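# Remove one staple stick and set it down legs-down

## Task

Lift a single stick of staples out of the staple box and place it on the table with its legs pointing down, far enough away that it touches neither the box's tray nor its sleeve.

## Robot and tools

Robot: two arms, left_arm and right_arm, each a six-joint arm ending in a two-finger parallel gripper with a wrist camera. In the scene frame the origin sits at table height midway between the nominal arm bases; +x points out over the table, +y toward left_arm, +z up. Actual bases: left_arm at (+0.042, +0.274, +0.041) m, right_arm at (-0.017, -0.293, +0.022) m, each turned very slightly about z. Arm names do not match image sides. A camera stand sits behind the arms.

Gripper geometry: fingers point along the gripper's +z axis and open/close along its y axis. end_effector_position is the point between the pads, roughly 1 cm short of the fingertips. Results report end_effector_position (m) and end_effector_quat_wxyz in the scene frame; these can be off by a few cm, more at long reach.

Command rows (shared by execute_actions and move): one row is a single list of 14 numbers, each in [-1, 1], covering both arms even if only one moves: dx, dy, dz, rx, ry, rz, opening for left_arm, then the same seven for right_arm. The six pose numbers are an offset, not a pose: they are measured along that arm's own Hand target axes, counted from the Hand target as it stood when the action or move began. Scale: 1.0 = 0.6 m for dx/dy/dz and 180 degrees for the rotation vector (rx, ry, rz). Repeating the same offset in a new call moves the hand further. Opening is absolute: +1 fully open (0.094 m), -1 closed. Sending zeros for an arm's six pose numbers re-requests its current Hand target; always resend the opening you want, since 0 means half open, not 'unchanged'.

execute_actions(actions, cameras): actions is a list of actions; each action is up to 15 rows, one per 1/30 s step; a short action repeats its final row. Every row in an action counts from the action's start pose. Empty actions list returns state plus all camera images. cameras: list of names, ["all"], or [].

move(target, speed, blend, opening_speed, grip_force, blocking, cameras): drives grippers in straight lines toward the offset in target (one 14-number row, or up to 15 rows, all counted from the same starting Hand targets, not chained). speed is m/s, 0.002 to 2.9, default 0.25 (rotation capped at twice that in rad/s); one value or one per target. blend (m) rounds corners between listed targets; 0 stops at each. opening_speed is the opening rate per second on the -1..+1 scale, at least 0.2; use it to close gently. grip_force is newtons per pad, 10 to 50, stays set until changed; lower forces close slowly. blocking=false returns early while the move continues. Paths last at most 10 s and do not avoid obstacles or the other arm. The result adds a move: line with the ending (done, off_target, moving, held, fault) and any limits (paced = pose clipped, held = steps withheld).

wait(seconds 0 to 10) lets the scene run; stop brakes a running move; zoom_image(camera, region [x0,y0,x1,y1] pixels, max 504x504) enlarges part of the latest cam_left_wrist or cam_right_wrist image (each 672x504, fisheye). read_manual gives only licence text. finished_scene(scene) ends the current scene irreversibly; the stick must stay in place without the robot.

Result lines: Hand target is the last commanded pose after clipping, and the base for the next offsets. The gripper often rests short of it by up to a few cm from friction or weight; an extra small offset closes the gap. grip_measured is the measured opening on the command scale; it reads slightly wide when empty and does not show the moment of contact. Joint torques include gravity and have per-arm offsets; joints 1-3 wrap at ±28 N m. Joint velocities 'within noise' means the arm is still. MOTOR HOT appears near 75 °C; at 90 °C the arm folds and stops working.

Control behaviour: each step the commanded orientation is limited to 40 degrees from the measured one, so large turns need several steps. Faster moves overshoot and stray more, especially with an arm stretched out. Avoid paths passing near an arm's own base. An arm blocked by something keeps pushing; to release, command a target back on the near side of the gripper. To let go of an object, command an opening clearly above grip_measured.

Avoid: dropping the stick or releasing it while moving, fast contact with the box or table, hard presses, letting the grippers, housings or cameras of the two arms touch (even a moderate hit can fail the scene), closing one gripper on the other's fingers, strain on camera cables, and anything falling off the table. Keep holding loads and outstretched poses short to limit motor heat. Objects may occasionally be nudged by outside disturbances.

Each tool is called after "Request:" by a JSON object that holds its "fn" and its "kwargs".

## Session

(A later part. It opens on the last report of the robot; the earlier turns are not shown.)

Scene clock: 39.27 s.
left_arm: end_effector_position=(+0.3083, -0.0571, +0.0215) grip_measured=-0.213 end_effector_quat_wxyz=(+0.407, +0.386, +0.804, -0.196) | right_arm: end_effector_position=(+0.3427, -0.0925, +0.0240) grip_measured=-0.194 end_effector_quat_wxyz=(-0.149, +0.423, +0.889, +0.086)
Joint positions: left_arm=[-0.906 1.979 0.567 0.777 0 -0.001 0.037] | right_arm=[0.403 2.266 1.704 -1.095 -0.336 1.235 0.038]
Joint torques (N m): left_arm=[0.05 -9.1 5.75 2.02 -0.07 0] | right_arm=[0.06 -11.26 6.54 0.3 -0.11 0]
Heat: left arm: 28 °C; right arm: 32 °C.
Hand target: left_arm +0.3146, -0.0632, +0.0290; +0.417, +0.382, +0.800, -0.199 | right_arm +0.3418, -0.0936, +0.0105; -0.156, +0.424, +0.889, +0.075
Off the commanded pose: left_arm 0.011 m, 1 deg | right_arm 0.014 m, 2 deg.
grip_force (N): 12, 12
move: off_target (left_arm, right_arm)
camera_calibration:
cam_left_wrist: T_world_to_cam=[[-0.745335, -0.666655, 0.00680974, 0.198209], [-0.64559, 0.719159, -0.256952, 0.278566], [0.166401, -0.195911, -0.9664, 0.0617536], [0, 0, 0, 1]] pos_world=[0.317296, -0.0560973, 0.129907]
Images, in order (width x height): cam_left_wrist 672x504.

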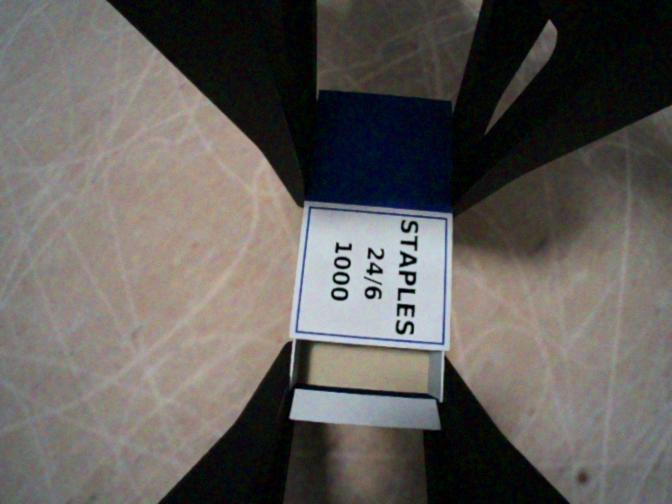

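Request:
{"fn": "move", "kwargs": {"target": [0.0478,0,-0.0683,0,0,0,-0.38,0,0,0,0,0,0,-0.31], "cameras": ["all"], "speed": 0.05}}

Scene clock: 40.70 s.
left_arm: end_effector_position=(+0.2822, -0.0235, +0.0199) grip_measured=-0.213 end_effector_quat_wxyz=(+0.405, +0.386, +0.806, -0.193) | right_arm: end_effector_position=(+0.3427, -0.0925, +0.0239) grip_measured=-0.194 end_effector_quat_wxyz=(-0.149, +0.423, +0.890, +0.086)
Joint positions: left_arm=[-0.906 1.898 0.394 0.865 -0.003 -0.001 0.037] | right_arm=[0.404 2.266 1.704 -1.095 -0.335 1.235 0.038]
Joint torques (N m): left_arm=[0.01 -9.74 2.81 2.19 -0.05 0] | right_arm=[0.02 -11.25 6.54 0.29 -0.12 -0.01]
Heat: left arm: 28 °C; right arm: 32 °C.
Hand target: left_arm +0.2831, -0.0243, +0.0289; +0.417, +0.382, +0.800, -0.199 | right_arm +0.3418, -0.0936, +0.0105; -0.156, +0.424, +0.889, +0.075
Off the commanded pose: left_arm 0.009 m, 2 deg | right_arm 0.013 m, 2 deg.
grip_force (N): 12, 12
move: off_target (right_arm)
camera_calibration:
cam_left_wrist: T_world_to_cam=[[-0.743474, -0.66875, 0.00447395, 0.200681], [-0.648022, 0.718745, -0.25194, 0.2377], [0.165269, -0.19021, -0.967732, 0.0716408], [0, 0, 0, 1]] pos_world=[0.291395, -0.0230132, 0.128317]
cam_right_wrist: T_world_to_cam=[[-0.759524, -0.646529, -0.0715771, 0.206409], [-0.40912, 0.389256, 0.825288, 0.19375], [-0.505711, 0.65611, -0.560157, 0.346955], [0, 0, 0, 1]] pos_world=[0.411498, -0.169609, 0.0492236]

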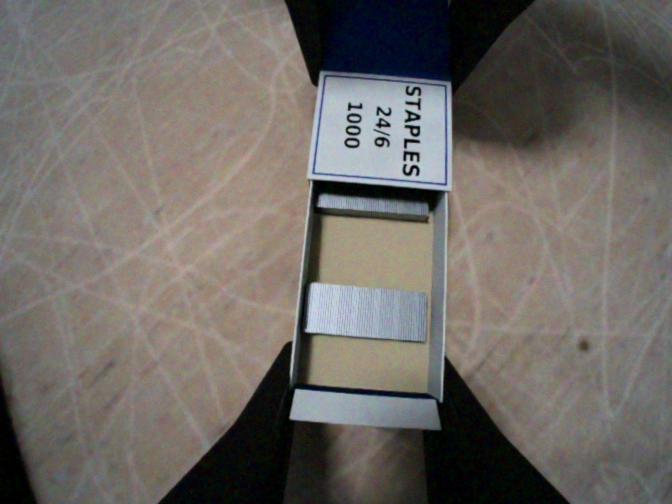

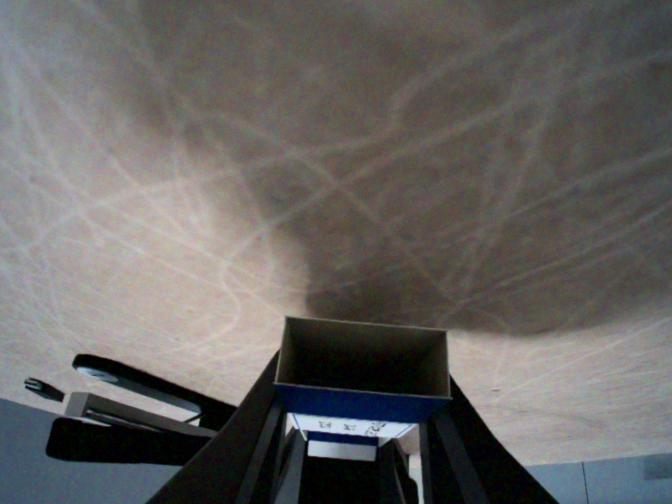

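Request:
{"fn": "move", "kwargs": {"target": [0.0082,0,0.0057,0,0,0,-0.38,-0.0034,0,0.0094,0,0,0,-0.31], "cameras": ["cam_left_wrist"], "speed": 0.03}}

Scene clock: 42.03 s.
left_arm: end_effector_position=(+0.2818, -0.0229, +0.0202) grip_measured=-0.213 end_effector_quat_wxyz=(+0.407, +0.386, +0.805, -0.194) | right_arm: end_effector_position=(+0.3425, -0.0927, +0.0216) grip_measured=-0.194 end_effector_quat_wxyz=(-0.150, +0.423, +0.889, +0.084)
Joint positions: left_arm=[-0.906 1.898 0.389 0.873 -0.003 -0.001 0.037] | right_arm=[0.404 2.272 1.704 -1.093 -0.335 1.235 0.038]
Joint torques (N m): left_arm=[-0.01 -6.61 3.04 2.48 -0.04 0] | right_arm=[0.02 -11.08 5.65 0.43 -0.12 0]
Heat: left arm: 28 °C; right arm: 32 °C.
Hand target: left_arm +0.2831, -0.0243, +0.0230; +0.417, +0.382, +0.800, -0.199 | right_arm +0.3417, -0.0936, +0.0045; -0.156, +0.424, +0.889, +0.075
Off the commanded pose: left_arm 0.003 m, 1 deg | right_arm 0.017 m, 1 deg.
grip_force (N): 12, 12
move: off_target (right_arm)
camera_calibration:
cam_left_wrist: T_world_to_cam=[[-0.743501, -0.668719, 0.00465084, 0.20068], [-0.647451, 0.718079, -0.255283, 0.237012], [0.167373, -0.192815, -0.966855, 0.0715085], [0, 0, 0, 1]] pos_world=[0.290691, -0.0222072, 0.12871]
Images, in order (width x height): cam_left_wrist 672x504.

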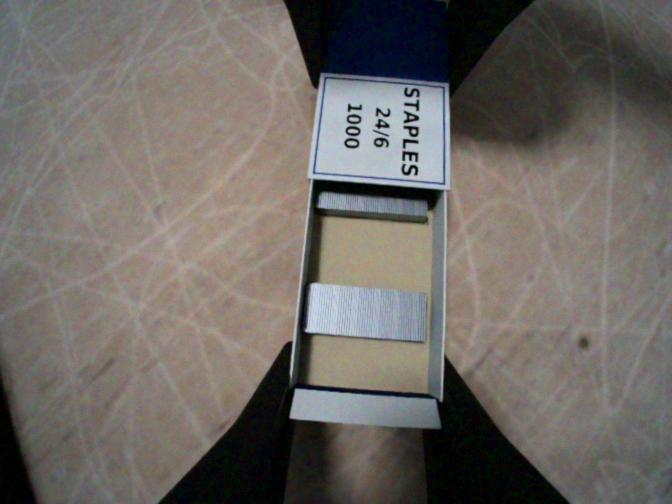

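Request:
{"fn": "move", "kwargs": {"target": [0.0082,0,0.0057,0,0,0,-0.38,-0.0034,0,0.0094,0,0,0,-0.31], "cameras": ["cam_left_wrist"], "speed": 0.03}}

Scene clock: 42.93 s.
left_arm: end_effector_position=(+0.2832, -0.0239, +0.0162) grip_measured=-0.213 end_effector_quat_wxyz=(+0.411, +0.384, +0.804, -0.195) | right_arm: end_effector_position=(+0.3438, -0.0924, +0.0179) grip_measured=-0.194 end_effector_quat_wxyz=(-0.149, +0.423, +0.890, +0.084)
Joint positions: left_arm=[-0.906 1.935 0.389 0.919 -0.006 -0.002 0.037] | right_arm=[0.404 2.281 1.704 -1.083 -0.333 1.235 0.038]
Joint torques (N m): left_arm=[0.01 -6.65 2.81 2.42 -0.02 0.01] | right_arm=[0.02 -11.21 4.86 0.52 -0.13 0]
Heat: left arm: 28 °C; right arm: 32 °C.
Hand target: left_arm +0.2831, -0.0243, +0.0170; +0.417, +0.382, +0.800, -0.199 | right_arm +0.3418, -0.0936, -0.0014; -0.156, +0.424, +0.889, +0.075
Off the commanded pose: left_arm 0.001 m, 1 deg | right_arm 0.020 m, 1 deg.
grip_force (N): 12, 12
move: off_target (right_arm)
camera_calibration:
cam_left_wrist: T_world_to_cam=[[-0.741637, -0.670785, 0.00460493, 0.200496], [-0.647876, 0.714495, -0.26411, 0.237708], [0.173871, -0.198857, -0.964482, 0.0651477], [0, 0, 0, 1]] pos_world=[0.291373, -0.0223964, 0.124691]
Images, in order (width x height): cam_left_wrist 672x504.

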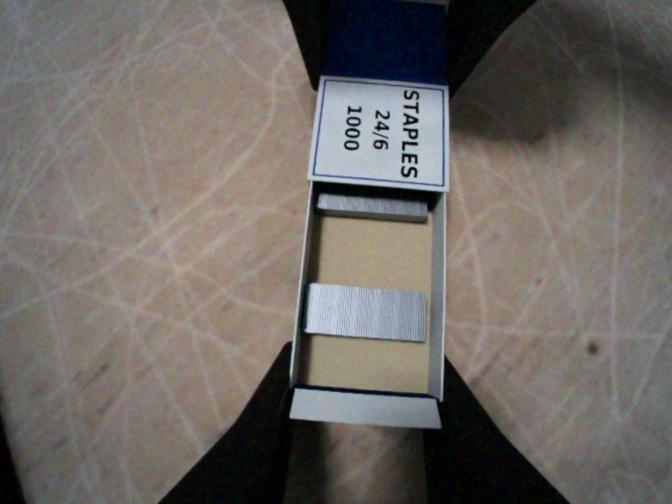

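Request:
{"fn": "move", "kwargs": {"target": [0.0041,0,0.0029,0,0,0,-0.38,-0.0034,0,0.0094,0,0,0,-0.31], "cameras": ["cam_left_wrist"], "speed": 0.03}}

Scene clock: 43.93 s.
left_arm: end_effector_position=(+0.2843, -0.0253, +0.0160) grip_measured=-0.214 end_effector_quat_wxyz=(+0.416, +0.383, +0.801, -0.197) | right_arm: end_effector_position=(+0.3446, -0.0921, +0.0132) grip_measured=-0.194 end_effector_quat_wxyz=(-0.148, +0.423, +0.890, +0.086)
Joint positions: left_arm=[-0.906 1.952 0.389 0.948 -0.006 -0.002 0.037] | right_arm=[0.404 2.286 1.695 -1.063 -0.333 1.235 0.038]
Joint torques (N m): left_arm=[0.01 -6.46 2.76 2.32 -0.01 0.01] | right_arm=[0.02 -10.93 4.85 0.52 -0.14 0]
Heat: left arm: 29 °C; right arm: 32 °C.
Hand target: left_arm +0.2831, -0.0243, +0.0139; +0.416, +0.382, +0.800, -0.199 | right_arm +0.3418, -0.0935, -0.0074; -0.156, +0.424, +0.889, +0.075
Off the commanded pose: left_arm 0.003 m, 0 deg | right_arm 0.021 m, 2 deg.
grip_force (N): 12, 12
move: off_target (right_arm)
camera_calibration:
cam_left_wrist: T_world_to_cam=[[-0.741675, -0.670739, 0.00524614, 0.200458], [-0.645796, 0.711937, -0.275851, 0.238991], [0.181289, -0.20798, -0.961186, 0.062102], [0, 0, 0, 1]] pos_world=[0.291756, -0.0227757, 0.124566]
Images, in order (width x height): cam_left_wrist 672x504.

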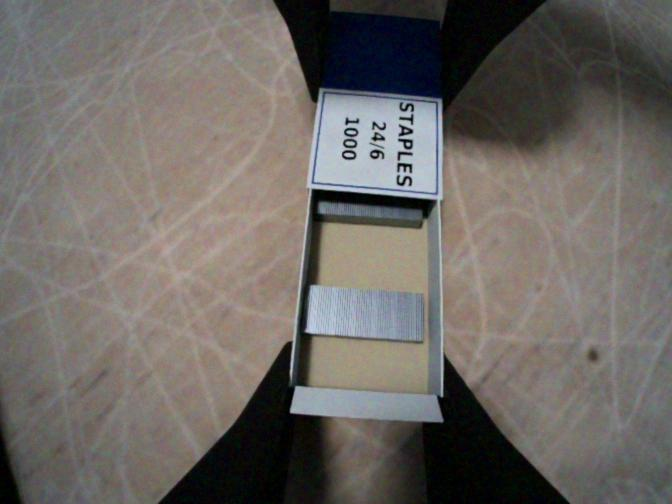

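Request:
{"fn": "move", "kwargs": {"target": [0,0,0,0,0,0,-0.38,-0.0028,0,0.0078,0,0,0,-0.31], "cameras": ["all"], "speed": 0.03}}

Scene clock: 44.83 s.
left_arm: end_effector_position=(+0.2843, -0.0253, +0.0160) grip_measured=-0.214 end_effector_quat_wxyz=(+0.416, +0.383, +0.801, -0.197) | right_arm: end_effector_position=(+0.3446, -0.0919, +0.0096) grip_measured=-0.194 end_effector_quat_wxyz=(-0.148, +0.423, +0.890, +0.086)
Joint positions: left_arm=[-0.906 1.952 0.389 0.948 -0.006 -0.002 0.037] | right_arm=[0.404 2.292 1.688 -1.051 -0.334 1.235 0.038]
Joint torques (N m): left_arm=[0.02 -6.49 2.73 2.32 -0.02 0.01] | right_arm=[0.03 -10.67 4.72 0.5 -0.06 0]
Heat: left arm: 29 °C; right arm: 31 °C.
Hand target: left_arm +0.2831, -0.0243, +0.0139; +0.416, +0.382, +0.800, -0.199 | right_arm +0.3417, -0.0935, -0.0124; -0.156, +0.424, +0.889, +0.075
Off the commanded pose: left_arm 0.003 m, 0 deg | right_arm 0.022 m, 2 deg.
grip_force (N): 12, 12
move: off_target (right_arm)
camera_calibration:
cam_left_wrist: T_world_to_cam=[[-0.741675, -0.670739, 0.00524614, 0.200458], [-0.645796, 0.711937, -0.275851, 0.238991], [0.181289, -0.20798, -0.961186, 0.062102], [0, 0, 0, 1]] pos_world=[0.291756, -0.0227757, 0.124566]
cam_right_wrist: T_world_to_cam=[[-0.759097, -0.64685, -0.0731959, 0.207125], [-0.41105, 0.389091, 0.824406, 0.206858], [-0.504787, 0.655891, -0.561246, 0.339236], [0, 0, 0, 1]] pos_world=[0.413499, -0.16901, 0.0350208]

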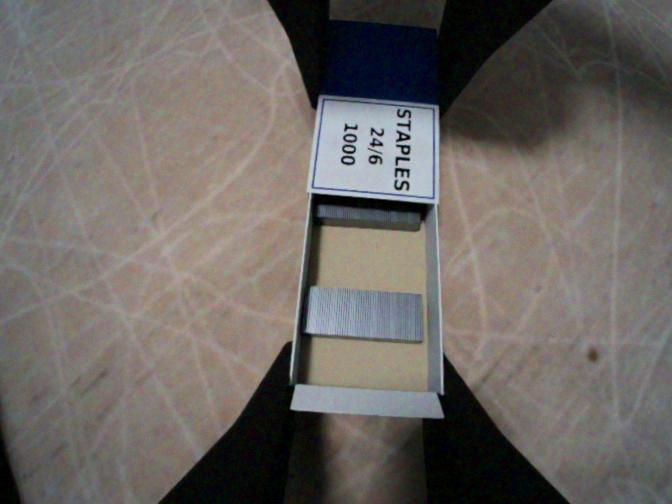

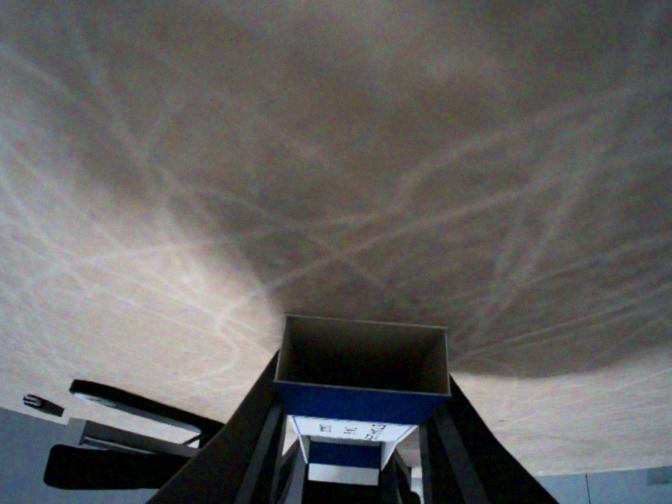

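Request:
{"fn": "move", "kwargs": {"target": [0,0,0,0,0,0,0.1,0,0,0,0,0,0,-0.31], "cameras": ["all"], "speed": 0.03, "opening_speed": 0.2}}

Scene clock: 47.53 s.
left_arm: end_effector_position=(+0.2844, -0.0254, +0.0162) grip_measured=+0.098 end_effector_quat_wxyz=(+0.416, +0.382, +0.801, -0.197) | right_arm: end_effector_position=(+0.3462, -0.0913, +0.0094) grip_measured=-0.194 end_effector_quat_wxyz=(-0.145, +0.422, +0.890, +0.089)
Joint positions: left_arm=[-0.906 1.952 0.389 0.949 -0.006 -0.002 0.052] | right_arm=[0.404 2.292 1.688 -1.044 -0.334 1.235 0.038]
Joint torques (N m): left_arm=[0.01 -6.48 2.71 2.32 -0.02 0.01] | right_arm=[0.03 -10.8 4.77 0.49 -0.12 0]
Heat: left arm: 29 °C; right arm: 31 °C.
Hand target: left_arm +0.2831, -0.0243, +0.0139; +0.416, +0.382, +0.800, -0.199 | right_arm +0.3417, -0.0935, -0.0124; -0.156, +0.424, +0.889, +0.075
Off the commanded pose: left_arm 0.003 m, 0 deg | right_arm 0.022 m, 2 deg.
grip_force (N): 12, 12
move: off_target (right_arm)
camera_calibration:
cam_left_wrist: T_world_to_cam=[[-0.741659, -0.670756, 0.00536462, 0.200438], [-0.645702, 0.711746, -0.276563, 0.239074], [0.181688, -0.208579, -0.960981, 0.0620416], [0, 0, 0, 1]] pos_world=[0.291755, -0.0227744, 0.124664]
cam_right_wrist: T_world_to_cam=[[-0.758547, -0.646683, -0.0800451, 0.208627], [-0.416689, 0.386951, 0.822581, 0.209167], [-0.500976, 0.65732, -0.562986, 0.338323], [0, 0, 0, 1]] pos_world=[0.414902, -0.168409, 0.0351142]

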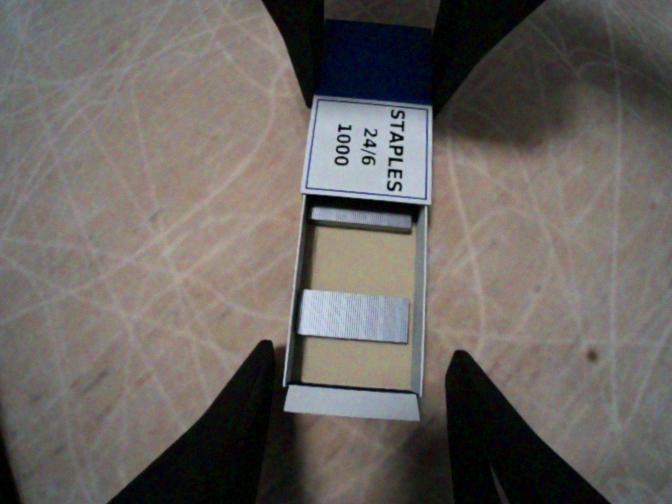

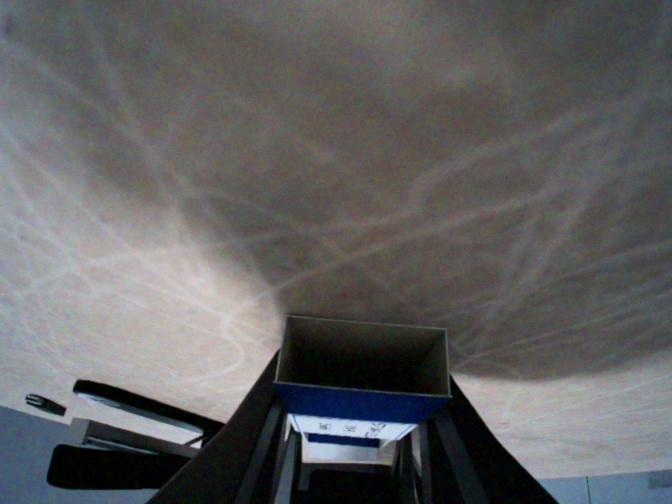

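Request:
{"fn": "move", "kwargs": {"target": [[0.0478,0,-0.0683,0,0,0,0.3,0,0,0,0,0,0,-0.31],[0.016,0,-0.314,0,0,0,0.3,0,0,0,0,0,0,-0.31]], "speed": 0.15, "blend": [0.02,0]}}

Request:
{"fn": "move", "kwargs": {"target": [0,0,0,0,0,0,0.3,0.0028,0,-0.0078,0,0,0,0.2], "cameras": ["all"], "speed": 0.05, "opening_speed": 0.3}}

Scene clock: 50.73 s.
left_arm: end_effector_position=(+0.1802, +0.1048, +0.0934) grip_measured=+0.298 end_effector_quat_wxyz=(+0.396, +0.386, +0.811, -0.189) | right_arm: end_effector_position=(+0.3462, -0.0913, +0.0094) grip_measured=-0.194 end_effector_quat_wxyz=(-0.145, +0.422, +0.890, +0.089)
Joint positions: left_arm=[-0.906 0.308 0.097 -0.451 -0.006 -0.005 0.061] | right_arm=[0.404 2.292 1.688 -1.044 -0.334 1.235 0.038]
Joint torques (N m): left_arm=[-0.53 0.54 10.18 2 -0.07 0] | right_arm=[0.02 -10.81 4.77 0.49 -0.13 -0.01]
Heat: left arm: 29 °C; right arm: 31 °C.
Hand target: left_arm +0.1827, +0.1001, +0.1143; +0.417, +0.382, +0.800, -0.199 | right_arm +0.3417, -0.0935, -0.0124; -0.156, +0.424, +0.889, +0.075
Off the commanded pose: left_arm 0.021 m, 3 deg | right_arm 0.022 m, 2 deg.
grip_force (N): 12, 12
move: off_target (left_arm, right_arm)

Scene clock: 52.63 s.
left_arm: end_effector_position=(+0.1800, +0.1052, +0.0927) grip_measured=+0.298 end_effector_quat_wxyz=(+0.395, +0.386, +0.812, -0.188) | right_arm: end_effector_position=(+0.3461, -0.0908, +0.0096) grip_measured=+0.197 end_effector_quat_wxyz=(-0.147, +0.422, +0.890, +0.090)
Joint positions: left_arm=[-0.906 0.308 0.097 -0.454 -0.006 -0.005 0.061] | right_arm=[0.404 2.292 1.688 -1.044 -0.338 1.235 0.056]
Joint torques (N m): left_arm=[-0.54 0.34 10.19 1.98 -0.06 0] | right_arm=[0.03 -11.34 5.45 0.35 -0.1 0]
Heat: left arm: 29 °C; right arm: 31 °C.
Hand target: left_arm +0.1827, +0.1001, +0.1142; +0.417, +0.382, +0.800, -0.199 | right_arm +0.3417, -0.0936, -0.0074; -0.156, +0.424, +0.889, +0.075
Off the commanded pose: left_arm 0.022 m, 3 deg | right_arm 0.018 m, 2 deg.
grip_force (N): 12, 12
move: off_target (left_arm, right_arm)
camera_calibration:
cam_left_wrist: T_world_to_cam=[[-0.740118, -0.672458, 0.00495919, 0.210005], [-0.655675, 0.719969, -0.22745, 0.0962797], [0.14938, -0.171592, -0.973777, 0.184961], [0, 0, 0, 1]] pos_world=[0.190927, 0.103639, 0.200968]
cam_right_wrist: T_world_to_cam=[[-0.758821, -0.646221, -0.0811777, 0.209034], [-0.415549, 0.384401, 0.824351, 0.208085], [-0.501508, 0.659268, -0.560228, 0.338407], [0, 0, 0, 1]] pos_world=[0.414802, -0.168007, 0.0350188]

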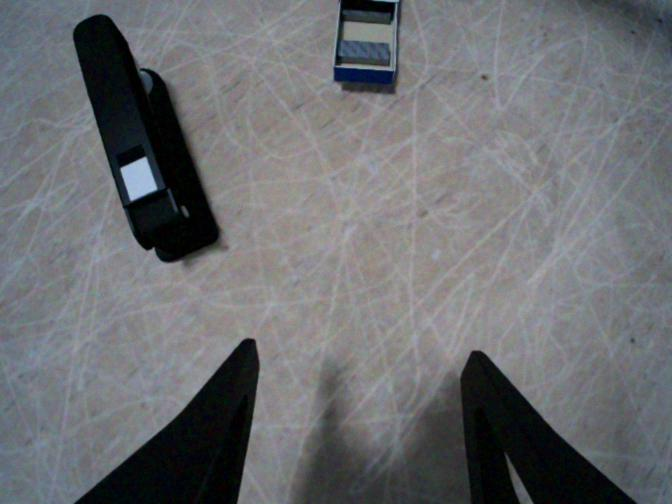

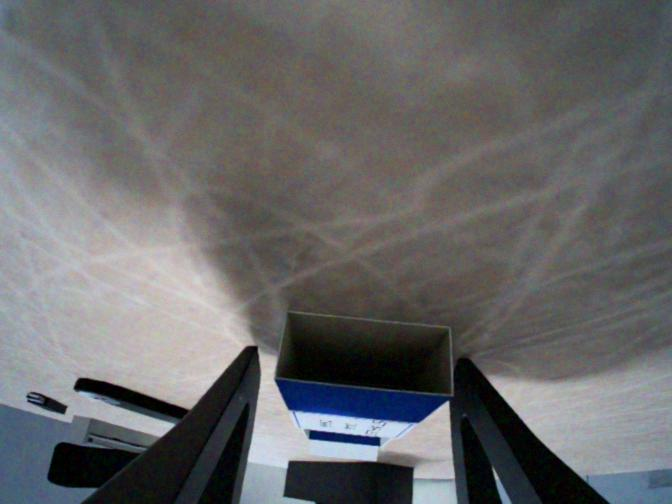

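Request:
{"fn": "move", "kwargs": {"target": [[0,0,0,0,0,0,0.3,0,0,-0.1667,0,0,0,0.3],[0,0,0,0,0,0,0.3,0.2103,0.001,-0.2205,0.087,-0.0867,-0.494,0.3]], "cameras": ["all"], "speed": 0.2, "blend": [0.02,0]}}

Scene clock: 58.30 s.
left_arm: end_effector_position=(+0.1800, +0.1052, +0.0927) grip_measured=+0.298 end_effector_quat_wxyz=(+0.395, +0.386, +0.812, -0.188) | right_arm: end_effector_position=(+0.2952, -0.0374, +0.1434) grip_measured=+0.297 end_effector_quat_wxyz=(-0.023, -0.328, +0.945, -0.005)
Joint positions: left_arm=[-0.906 0.308 0.097 -0.454 -0.006 -0.005 0.061] | right_arm=[0.723 2.156 2.047 -1.509 -0.007 0.013 0.061]
Joint torques (N m): left_arm=[-0.55 0.36 10.19 1.99 -0.07 0] | right_arm=[0.43 -17.18 6.61 0.34 0.06 0.01]
Heat: left arm: 30 °C; right arm: 32 °C.
Hand target: left_arm +0.1827, +0.1001, +0.1142; +0.417, +0.382, +0.800, -0.199 | right_arm +0.2959, -0.0360, +0.1599; +0.000, -0.333, +0.943, +0.000
Off the commanded pose: left_arm 0.022 m, 3 deg | right_arm 0.017 m, 3 deg.
grip_force (N): 12, 12
move: off_target (left_arm, right_arm)
camera_calibration:
cam_left_wrist: T_world_to_cam=[[-0.740118, -0.672458, 0.00495919, 0.210005], [-0.655675, 0.719969, -0.22745, 0.0962797], [0.14938, -0.171592, -0.973777, 0.184961], [0, 0, 0, 1]] pos_world=[0.190927, 0.103639, 0.200968]
cam_right_wrist: T_world_to_cam=[[0.648566, -0.760069, -0.0407153, -0.209719], [-0.575963, -0.525033, 0.626584, 0.0978609], [-0.497623, -0.38293, -0.77829, 0.34379], [0, 0, 0, 1]] pos_world=[0.363459, 0.0236272, 0.197712]

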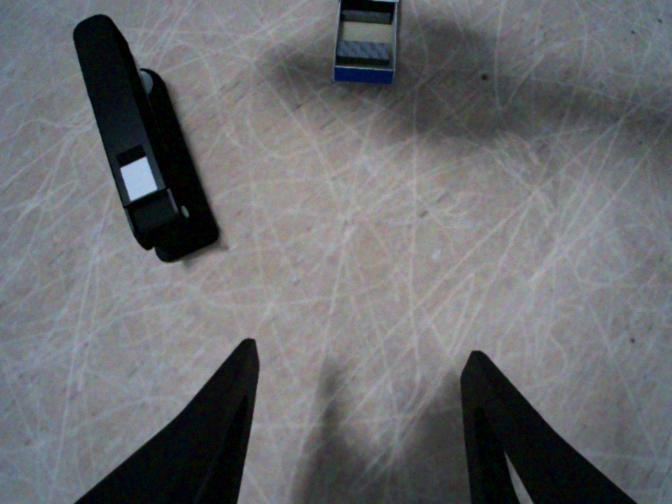

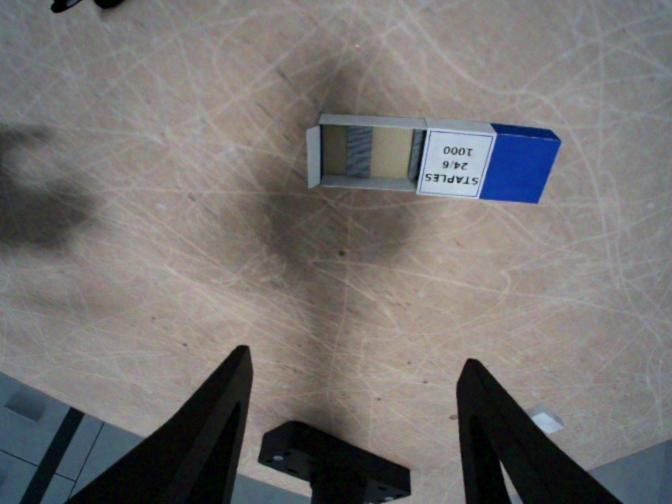

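Request:
{"fn": "move", "kwargs": {"target": [0,0,0,0,0,0,0.3,-0.0097,-0.0037,0.14,0,0,0,-0.55], "cameras": ["cam_right_wrist"], "speed": 0.12, "grip_force": [50, 50]}}

Request:
{"fn": "zoom_image", "kwargs": {"camera": "cam_right_wrist", "region": [230, 150, 530, 420]}}

Scene clock: 60.43 s.
left_arm: end_effector_position=(+0.1800, +0.1052, +0.0927) grip_measured=+0.298 end_effector_quat_wxyz=(+0.395, +0.386, +0.812, -0.188) | right_arm: end_effector_position=(+0.3000, -0.0337, +0.0766) grip_measured=-0.547 end_effector_quat_wxyz=(-0.007, -0.331, +0.944, +0.001)
Joint positions: left_arm=[-0.906 0.308 0.097 -0.454 -0.006 -0.005 0.061] | right_arm=[0.723 2.145 1.765 -1.203 -0.006 0.007 0.021]
Joint torques (N m): left_arm=[-0.54 0.38 10.19 1.99 -0.07 0] | right_arm=[-0.12 -14.23 5.34 0.51 0.08 -0.07]
Heat: left arm: 31 °C; right arm: 32 °C.
Hand target: left_arm +0.1827, +0.1001, +0.1142; +0.417, +0.382, +0.800, -0.199 | right_arm +0.3018, -0.0341, +0.0758; +0.000, -0.333, +0.943, +0.000
Off the commanded pose: left_arm 0.022 m, 3 deg | right_arm 0.002 m, 1 deg.
move: off_target (left_arm)
camera_calibration:
cam_right_wrist: T_world_to_cam=[[0.654288, -0.75523, -0.0391783, -0.214431], [-0.589475, -0.54177, 0.59917, 0.150089], [-0.473737, -0.368935, -0.799663, 0.290493], [0, 0, 0, 1]] pos_world=[0.366391, 0.0265424, 0.133967]
Images, in order (width x height): cam_right_wrist 672x504.

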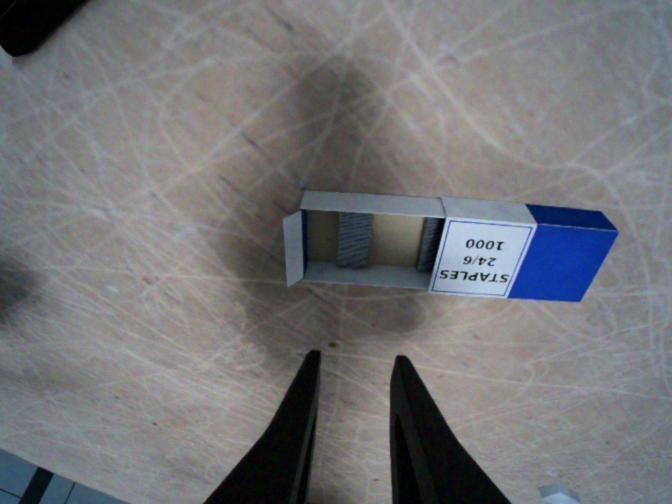

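Scaled by 1.680 from the camera's 672x504 image, which has a finer 960x720 frame.

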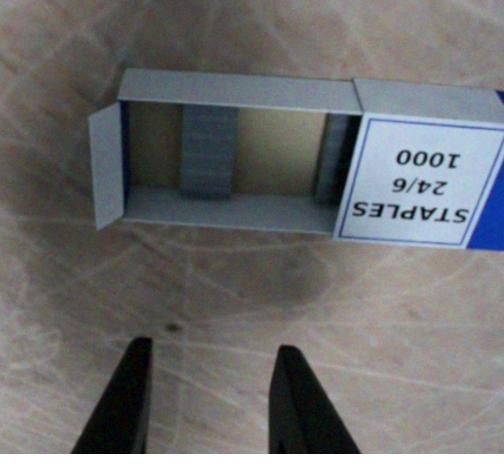

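Request:
{"fn": "move", "kwargs": {"target": [0,0,0,0,0,0,0.3,0,0,0.062,0,0,0,-0.6], "cameras": ["cam_right_wrist"], "speed": 0.08}}

Request:
{"fn": "zoom_image", "kwargs": {"camera": "cam_right_wrist", "region": [230, 200, 530, 420]}}

Scene clock: 61.87 s.
left_arm: end_effector_position=(+0.1800, +0.1052, +0.0927) grip_measured=+0.298 end_effector_quat_wxyz=(+0.395, +0.386, +0.812, -0.188) | right_arm: end_effector_position=(+0.3019, -0.0321, +0.0510) grip_measured=-0.597 end_effector_quat_wxyz=(+0.007, -0.331, +0.944, +0.006)
Joint positions: left_arm=[-0.906 0.308 0.097 -0.454 -0.006 -0.005 0.061] | right_arm=[0.723 2.145 1.662 -1.071 -0.006 0.007 0.019]
Joint torques (N m): left_arm=[-0.53 0.36 10.18 1.99 -0.06 0] | right_arm=[-0.13 -11.6 5.39 0.63 0.08 -0.07]
Heat: left arm: 31 °C; right arm: 32 °C.
Hand target: left_arm +0.1827, +0.1001, +0.1142; +0.417, +0.382, +0.800, -0.199 | right_arm +0.3018, -0.0341, +0.0387; +0.000, -0.333, +0.943, +0.000
Off the commanded pose: left_arm 0.022 m, 3 deg | right_arm 0.012 m, 1 deg.
move: off_target (left_arm, right_arm)
camera_calibration:
cam_right_wrist: T_world_to_cam=[[0.655155, -0.75453, -0.0381699, -0.215804], [-0.602906, -0.552611, 0.575435, 0.172222], [-0.455276, -0.353986, -0.816957, 0.267296], [0, 0, 0, 1]] pos_world=[0.366912, 0.02696, 0.111029]
Images, in order (width x height): cam_right_wrist 672x504.

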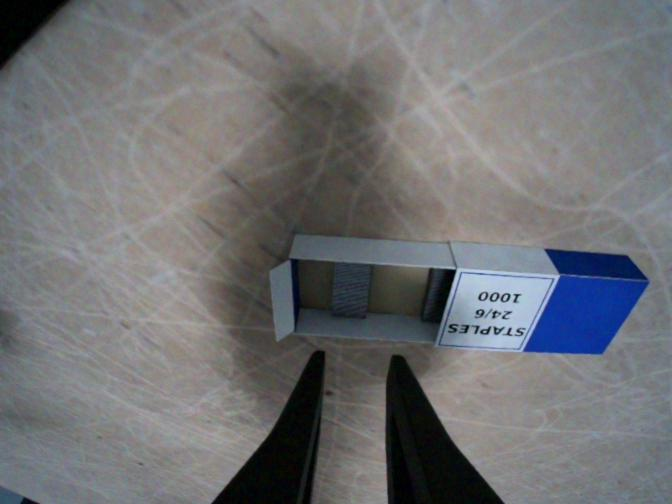

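Scaled by 1.680 from the camera's 672x504 image, which has a finer 960x720 frame.

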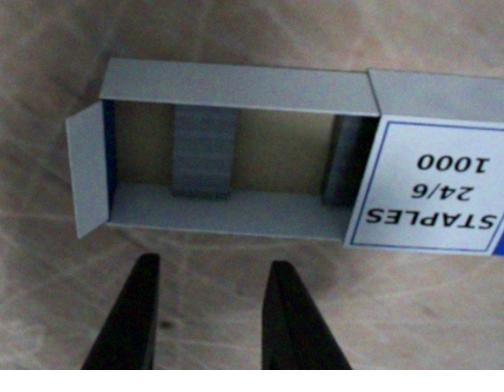

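Request:
{"fn": "move", "kwargs": {"target": [0,0,0,0,0,0,0.3,0,0,0.045,0,0,0,-0.6], "cameras": ["cam_right_wrist"], "speed": 0.05}}

Request:
{"fn": "zoom_image", "kwargs": {"camera": "cam_right_wrist", "region": [230, 240, 530, 460]}}

Scene clock: 63.33 s.
left_arm: end_effector_position=(+0.1800, +0.1052, +0.0927) grip_measured=+0.298 end_effector_quat_wxyz=(+0.395, +0.386, +0.812, -0.188) | right_arm: end_effector_position=(+0.3029, -0.0313, +0.0271) grip_measured=-0.597 end_effector_quat_wxyz=(+0.010, -0.331, +0.944, +0.007)
Joint positions: left_arm=[-0.906 0.308 0.097 -0.454 -0.006 -0.005 0.061] | right_arm=[0.723 2.17 1.603 -0.98 -0.006 0.007 0.019]
Joint torques (N m): left_arm=[-0.53 0.36 10.19 1.99 -0.07 0] | right_arm=[-0.13 -11.06 5.37 0.66 0.08 -0.06]
Heat: left arm: 31 °C; right arm: 32 °C.
Hand target: left_arm +0.1827, +0.1001, +0.1142; +0.417, +0.382, +0.800, -0.199 | right_arm +0.3019, -0.0341, +0.0118; +0.000, -0.333, +0.943, +0.000
Off the commanded pose: left_arm 0.022 m, 3 deg | right_arm 0.016 m, 1 deg.
move: off_target (left_arm, right_arm)
camera_calibration:
cam_right_wrist: T_world_to_cam=[[0.655682, -0.754088, -0.037846, -0.216866], [-0.605914, -0.555429, 0.569532, 0.187978], [-0.450498, -0.350501, -0.821097, 0.247337], [0, 0, 0, 1]] pos_world=[0.367518, 0.0275641, 0.0878205]
Images, in order (width x height): cam_right_wrist 672x504.

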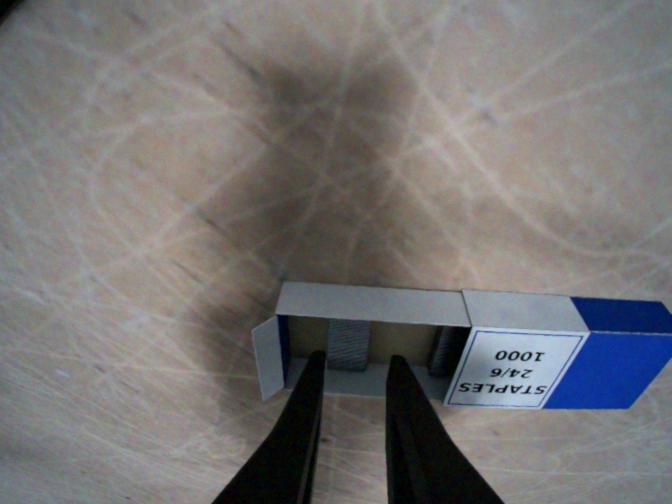

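Scaled by 1.680 from the camera's 672x504 image, which has a finer 960x720 frame.

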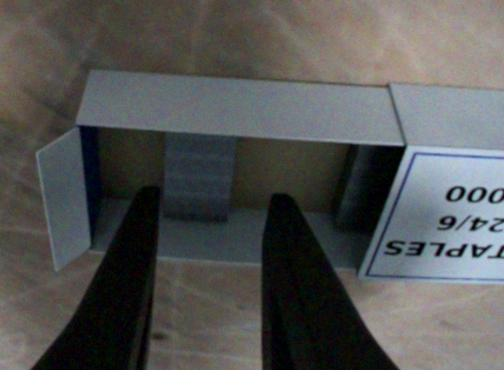

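Request:
{"fn": "move", "kwargs": {"target": [0,0,0,0,0,0,0.3,0.0035,0.0025,0.024,0,0,0,-0.6], "cameras": ["cam_right_wrist"], "speed": 0.03}}

Request:
{"fn": "zoom_image", "kwargs": {"camera": "cam_right_wrist", "region": [230, 260, 530, 480]}}

Scene clock: 64.57 s.
left_arm: end_effector_position=(+0.1800, +0.1052, +0.0927) grip_measured=+0.298 end_effector_quat_wxyz=(+0.395, +0.386, +0.812, -0.188) | right_arm: end_effector_position=(+0.3021, -0.0320, +0.0134) grip_measured=-0.597 end_effector_quat_wxyz=(+0.011, -0.331, +0.944, +0.007)
Joint positions: left_arm=[-0.906 0.308 0.097 -0.454 -0.006 -0.005 0.061] | right_arm=[0.723 2.183 1.566 -0.927 -0.006 0.007 0.019]
Joint torques (N m): left_arm=[-0.55 0.38 10.19 1.99 -0.07 0.01] | right_arm=[0.24 -10.95 5.18 0.62 0.08 -0.02]
Heat: left arm: 31 °C; right arm: 31 °C.
Hand target: left_arm +0.1827, +0.1001, +0.1142; +0.417, +0.382, +0.800, -0.199 | right_arm +0.2992, -0.0343, -0.0027; +0.000, -0.333, +0.943, +0.000
Off the commanded pose: left_arm 0.022 m, 3 deg | right_arm 0.016 m, 2 deg.
move: off_target (left_arm, right_arm)
camera_calibration:
cam_right_wrist: T_world_to_cam=[[0.655721, -0.754056, -0.0378, -0.217413], [-0.606945, -0.556249, 0.567631, 0.195278], [-0.449052, -0.349265, -0.822415, 0.235017], [0, 0, 0, 1]] pos_world=[0.36662, 0.0267656, 0.0742176]
Images, in order (width x height): cam_right_wrist 672x504.

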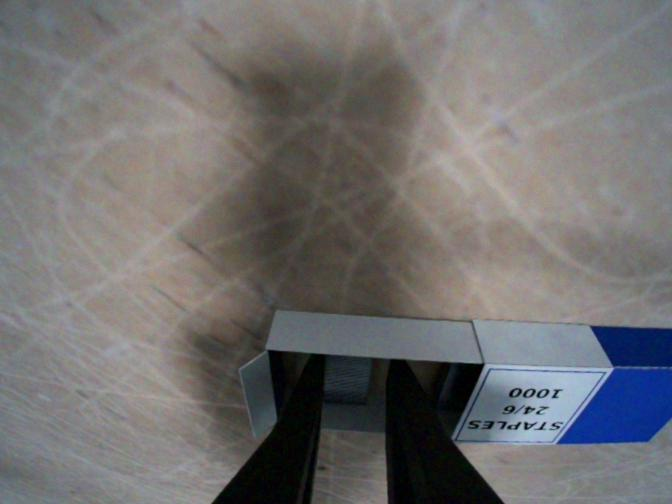

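Scaled by 1.680 from the camera's 672x504 image, which has a finer 960x720 frame.

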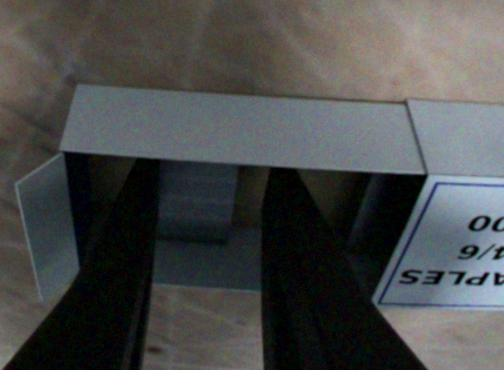

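Request:
{"fn": "move", "kwargs": {"target": [0,0,0,0,0,0,0.3,0,0,0,0,0,0,-0.8], "cameras": ["cam_right_wrist"], "speed": 0.03, "opening_speed": 0.25, "grip_force": [50, 20]}}

Request:
{"fn": "zoom_image", "kwargs": {"camera": "cam_right_wrist", "region": [230, 260, 530, 480]}}

Scene clock: 65.67 s.
left_arm: end_effector_position=(+0.1800, +0.1052, +0.0927) grip_measured=+0.298 end_effector_quat_wxyz=(+0.395, +0.386, +0.812, -0.188) | right_arm: end_effector_position=(+0.3022, -0.0318, +0.0134) grip_measured=-0.733 end_effector_quat_wxyz=(+0.012, -0.331, +0.944, +0.007)
Joint positions: left_arm=[-0.906 0.308 0.097 -0.454 -0.006 -0.005 0.061] | right_arm=[0.723 2.183 1.566 -0.927 -0.006 0.007 0.013]
Joint torques (N m): left_arm=[-0.55 0.38 10.21 1.99 -0.07 0.01] | right_arm=[0.24 -10.97 5.19 0.65 0.07 -0.02]
Heat: left arm: 32 °C; right arm: 31 °C.
Hand target: left_arm +0.1827, +0.1001, +0.1142; +0.417, +0.382, +0.800, -0.199 | right_arm +0.2992, -0.0343, -0.0027; +0.000, -0.333, +0.943, +0.000
Off the commanded pose: left_arm 0.022 m, 3 deg | right_arm 0.017 m, 2 deg.
grip_force (N): 50, 20
move: off_target (left_arm, right_arm)
camera_calibration:
cam_right_wrist: T_world_to_cam=[[0.655734, -0.754047, -0.037761, -0.217407], [-0.607288, -0.556505, 0.567012, 0.195518], [-0.448568, -0.348878, -0.822843, 0.235023], [0, 0, 0, 1]] pos_world=[0.366721, 0.026866, 0.0743167]
Images, in order (width x height): cam_right_wrist 672x504.

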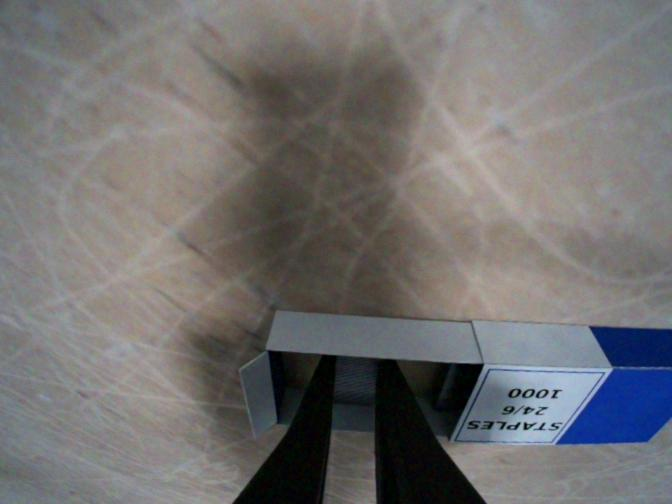

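Scaled by 1.680 from the camera's 672x504 image, which has a finer 960x720 frame.

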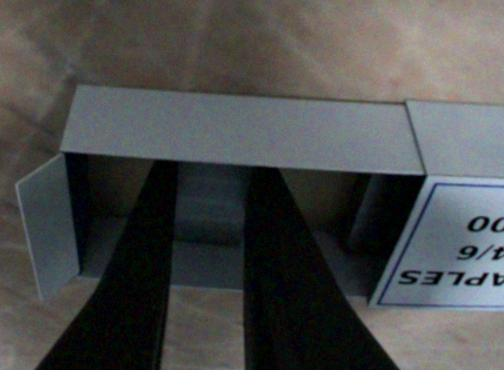

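Request:
{"fn": "move", "kwargs": {"target": [0,0,0,0,0,0,0.3,0,0,-0.13,0,0,0,-0.8], "cameras": ["all"], "speed": 0.06}}

Request:
{"fn": "zoom_image", "kwargs": {"camera": "cam_right_wrist", "region": [230, 200, 530, 420]}}

Scene clock: 67.77 s.
left_arm: end_effector_position=(+0.1800, +0.1052, +0.0927) grip_measured=+0.298 end_effector_quat_wxyz=(+0.395, +0.386, +0.812, -0.188) | right_arm: end_effector_position=(+0.2948, -0.0379, +0.0560) grip_measured=-0.734 end_effector_quat_wxyz=(-0.021, -0.331, +0.943, -0.004)
Joint positions: left_arm=[-0.906 0.308 0.097 -0.454 -0.006 -0.005 0.061] | right_arm=[0.723 2.164 1.711 -1.161 -0.006 0.007 0.012]
Joint torques (N m): left_arm=[-0.54 0.35 10.18 1.98 -0.07 0] | right_arm=[0.25 -16.91 8.06 0.25 0.07 -0.02]
Heat: left arm: 32 °C; right arm: 32 °C.
Hand target: left_arm +0.1827, +0.1001, +0.1142; +0.417, +0.382, +0.800, -0.199 | right_arm +0.2992, -0.0342, +0.0754; +0.000, -0.333, +0.943, +0.000
Off the commanded pose: left_arm 0.022 m, 3 deg | right_arm 0.020 m, 2 deg.
grip_force (N): 50, 20
move: off_target (left_arm, right_arm)
camera_calibration:
cam_left_wrist: T_world_to_cam=[[-0.740118, -0.672458, 0.00495919, 0.210005], [-0.655675, 0.719969, -0.22745, 0.0962797], [0.14938, -0.171592, -0.973777, 0.184961], [0, 0, 0, 1]] pos_world=[0.190927, 0.103639, 0.200968]
cam_right_wrist: T_world_to_cam=[[0.653612, -0.755769, -0.0400515, -0.214777], [-0.574999, -0.530294, 0.623028, 0.151869], [-0.492105, -0.384189, -0.781173, 0.273853], [0, 0, 0, 1]] pos_world=[0.36247, 0.0234247, 0.110706]

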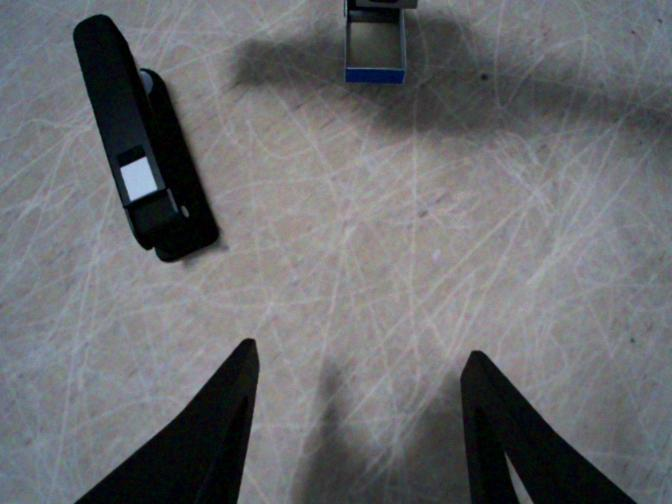

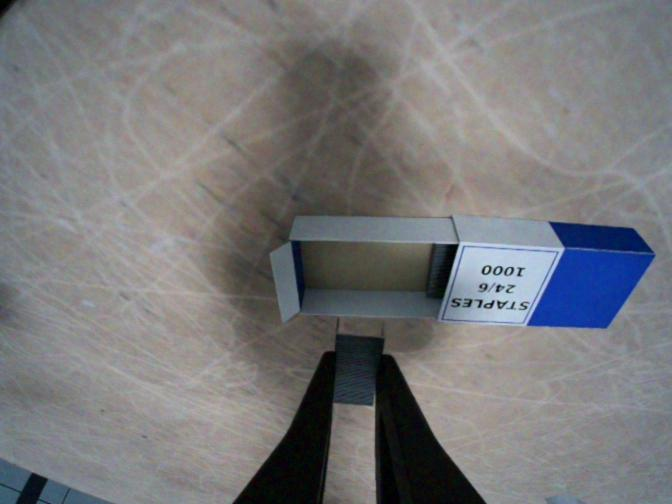

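Scaled by 1.680 from the camera's 672x504 image, which has a finer 960x720 frame.

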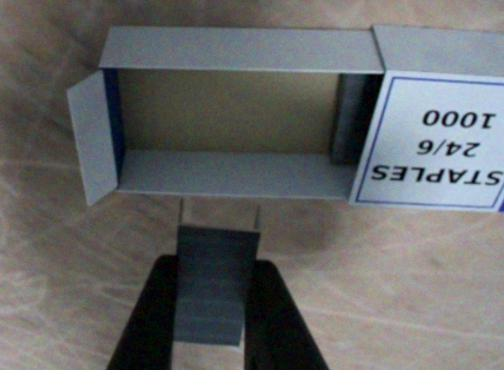

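Request:
{"fn": "move", "kwargs": {"target": [0,0,0,0,0,0,0.3,0.2023,-0.1258,0,0,0,0,-0.8], "cameras": ["cam_right_wrist"], "speed": 0.12}}

Scene clock: 69.87 s.
left_arm: end_effector_position=(+0.1800, +0.1052, +0.0927) grip_measured=+0.298 end_effector_quat_wxyz=(+0.395, +0.386, +0.812, -0.188) | right_arm: end_effector_position=(+0.2501, -0.1691, +0.0707) grip_measured=-0.734 end_effector_quat_wxyz=(-0.017, -0.332, +0.943, -0.002)
Joint positions: left_arm=[-0.906 0.308 0.097 -0.454 -0.006 -0.005 0.061] | right_arm=[0.474 1.739 1.177 -1.043 0.001 -0.244 0.012]
Joint torques (N m): left_arm=[-0.53 0.36 10.18 1.98 -0.07 0] | right_arm=[-0.39 -11.78 5.01 0.5 0.01 -0.07]
Heat: left arm: 32 °C; right arm: 32 °C.
Hand target: left_arm +0.1827, +0.1001, +0.1142; +0.417, +0.382, +0.800, -0.199 | right_arm +0.2521, -0.1692, +0.0753; +0.000, -0.333, +0.943, +0.000
Off the commanded pose: left_arm 0.022 m, 3 deg | right_arm 0.005 m, 2 deg.
grip_force (N): 50, 20
move: off_target (left_arm)
camera_calibration:
cam_right_wrist: T_world_to_cam=[[0.655061, -0.754439, -0.0414371, -0.284135], [-0.577936, -0.535625, 0.615707, 0.0477213], [-0.486708, -0.379378, -0.786885, 0.2128], [0, 0, 0, 1]] pos_world=[0.317277, -0.10807, 0.126293]
Images, in order (width x height): cam_right_wrist 672x504.

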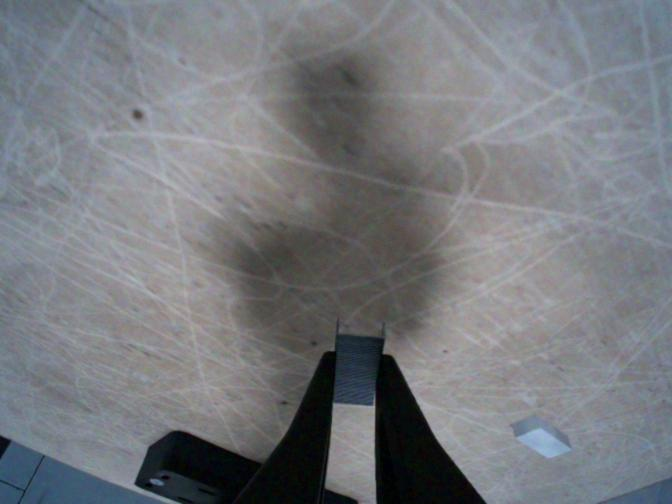

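Request:
{"fn": "move", "kwargs": {"target": [0,0,0,0,0,0,0.3,0,0,0.112,0,0,0,-0.8], "cameras": ["cam_right_wrist"], "speed": 0.08}}

Scene clock: 71.57 s.
left_arm: end_effector_position=(+0.1800, +0.1052, +0.0927) grip_measured=+0.298 end_effector_quat_wxyz=(+0.395, +0.386, +0.812, -0.188) | right_arm: end_effector_position=(+0.2535, -0.1675, +0.0164) grip_measured=-0.734 end_effector_quat_wxyz=(+0.006, -0.332, +0.943, +0.000)
Joint positions: left_arm=[-0.906 0.308 0.097 -0.454 -0.006 -0.005 0.061] | right_arm=[0.474 1.799 1.014 -0.773 0.001 -0.244 0.012]
Joint torques (N m): left_arm=[-0.54 0.36 10.19 1.99 -0.06 0] | right_arm=[-0.42 -7.54 4.89 0.56 0.01 -0.07]
Heat: left arm: 32 °C; right arm: 31 °C.
Hand target: left_arm +0.1827, +0.1001, +0.1142; +0.417, +0.382, +0.800, -0.199 | right_arm +0.2522, -0.1692, +0.0082; +0.000, -0.333, +0.943, +0.000
Off the commanded pose: left_arm 0.022 m, 3 deg | right_arm 0.009 m, 1 deg.
grip_force (N): 50, 20
move: off_target (left_arm)
camera_calibration:
cam_right_wrist: T_world_to_cam=[[0.657186, -0.753196, -0.0283254, -0.288061], [-0.602935, -0.547887, 0.579905, 0.0888452], [-0.452301, -0.364027, -0.814192, 0.166572], [0, 0, 0, 1]] pos_world=[0.318218, -0.107652, 0.0759402]
Images, in order (width x height): cam_right_wrist 672x504.

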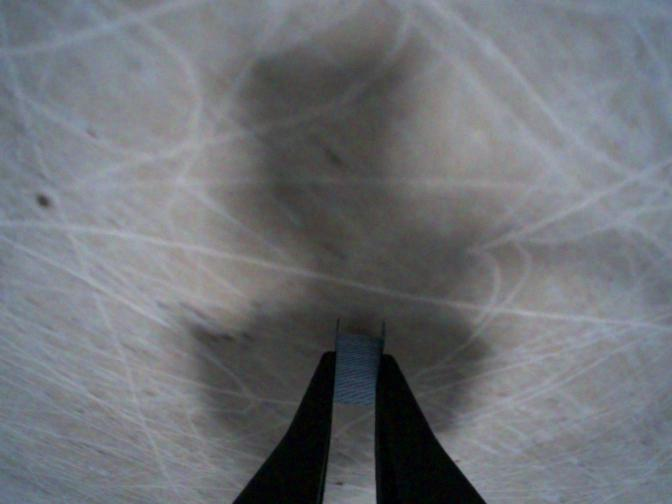

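Lower in small steps to touch.

Request:
{"fn": "move", "kwargs": {"target": [0,0,0,0,0,0,0.3,0,0,0.004,0,0,0,-0.8], "speed": 0.02}}

Request:
{"fn": "move", "kwargs": {"target": [0,0,0,0,0,0,0.3,0,0,0.004,0,0,0,-0.8], "cameras": ["cam_right_wrist"], "speed": 0.02}}

Request:
{"fn": "zoom_image", "kwargs": {"camera": "cam_right_wrist", "region": [280, 280, 430, 430]}}

Scene clock: 72.43 s.
left_arm: end_effector_position=(+0.1800, +0.1052, +0.0927) grip_measured=+0.298 end_effector_quat_wxyz=(+0.395, +0.386, +0.812, -0.188) | right_arm: end_effector_position=(+0.2555, -0.1666, +0.0164) grip_measured=-0.734 end_effector_quat_wxyz=(+0.011, -0.332, +0.943, +0.000)
Joint positions: left_arm=[-0.906 0.308 0.097 -0.454 -0.006 -0.005 0.061] | right_arm=[0.474 1.799 1.014 -0.764 0.001 -0.244 0.012]
Joint torques (N m): left_arm=[-0.54 0.36 10.19 1.99 -0.07 0] | right_arm=[-0.4 -7.19 4.56 0.58 0.01 -0.07]
Heat: left arm: 33 °C; right arm: 31 °C.
Hand target: left_arm +0.1827, +0.1001, +0.1142; +0.417, +0.382, +0.800, -0.199 | right_arm +0.2522, -0.1692, +0.0058; +0.000, -0.333, +0.943, +0.000
Off the commanded pose: left_arm 0.022 m, 3 deg | right_arm 0.011 m, 1 deg.
grip_force (N): 50, 20
move: off_target (left_arm, right_arm)

Scene clock: 73.27 s.
left_arm: end_effector_position=(+0.1800, +0.1052, +0.0927) grip_measured=+0.298 end_effector_quat_wxyz=(+0.395, +0.386, +0.812, -0.188) | right_arm: end_effector_position=(+0.2545, -0.1671, +0.0127) grip_measured=-0.734 end_effector_quat_wxyz=(+0.008, -0.332, +0.943, +0.000)
Joint positions: left_arm=[-0.906 0.308 0.097 -0.454 -0.006 -0.005 0.061] | right_arm=[0.474 1.807 1.007 -0.754 0.001 -0.244 0.012]
Joint torques (N m): left_arm=[-0.55 0.35 10.18 1.99 -0.06 0] | right_arm=[-0.4 -7.39 4.68 0.64 0.01 -0.07]
Heat: left arm: 33 °C; right arm: 31 °C.
Hand target: left_arm +0.1827, +0.1001, +0.1142; +0.417, +0.382, +0.800, -0.199 | right_arm +0.2521, -0.1692, +0.0033; +0.000, -0.333, +0.943, +0.000
Off the commanded pose: left_arm 0.022 m, 3 deg | right_arm 0.010 m, 1 deg.
grip_force (N): 50, 20
move: off_target (left_arm)
camera_calibration:
cam_right_wrist: T_world_to_cam=[[0.657258, -0.753179, -0.027082, -0.288491], [-0.605187, -0.548848, 0.576641, 0.0923187], [-0.449178, -0.362612, -0.816549, 0.163718], [0, 0, 0, 1]] pos_world=[0.319021, -0.107251, 0.0726356]
Images, in order (width x height): cam_right_wrist 672x504.

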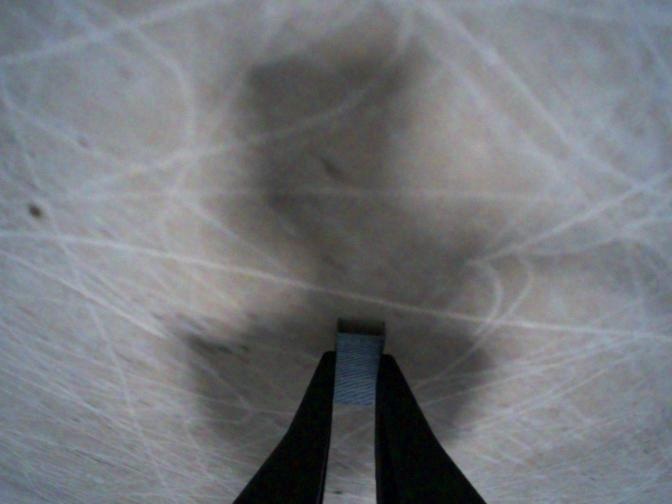

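Scaled by 3.360 from the camera's 672x504 image, which has a finer 960x720 frame.

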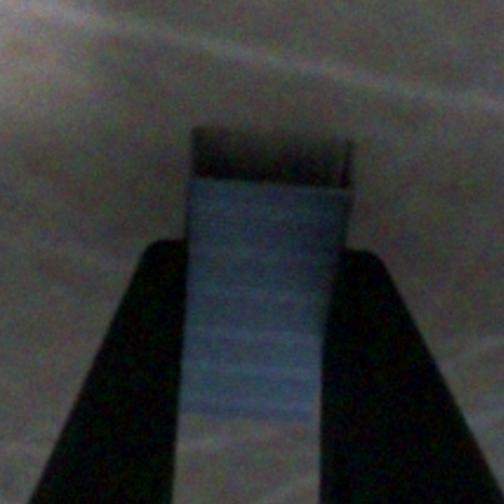

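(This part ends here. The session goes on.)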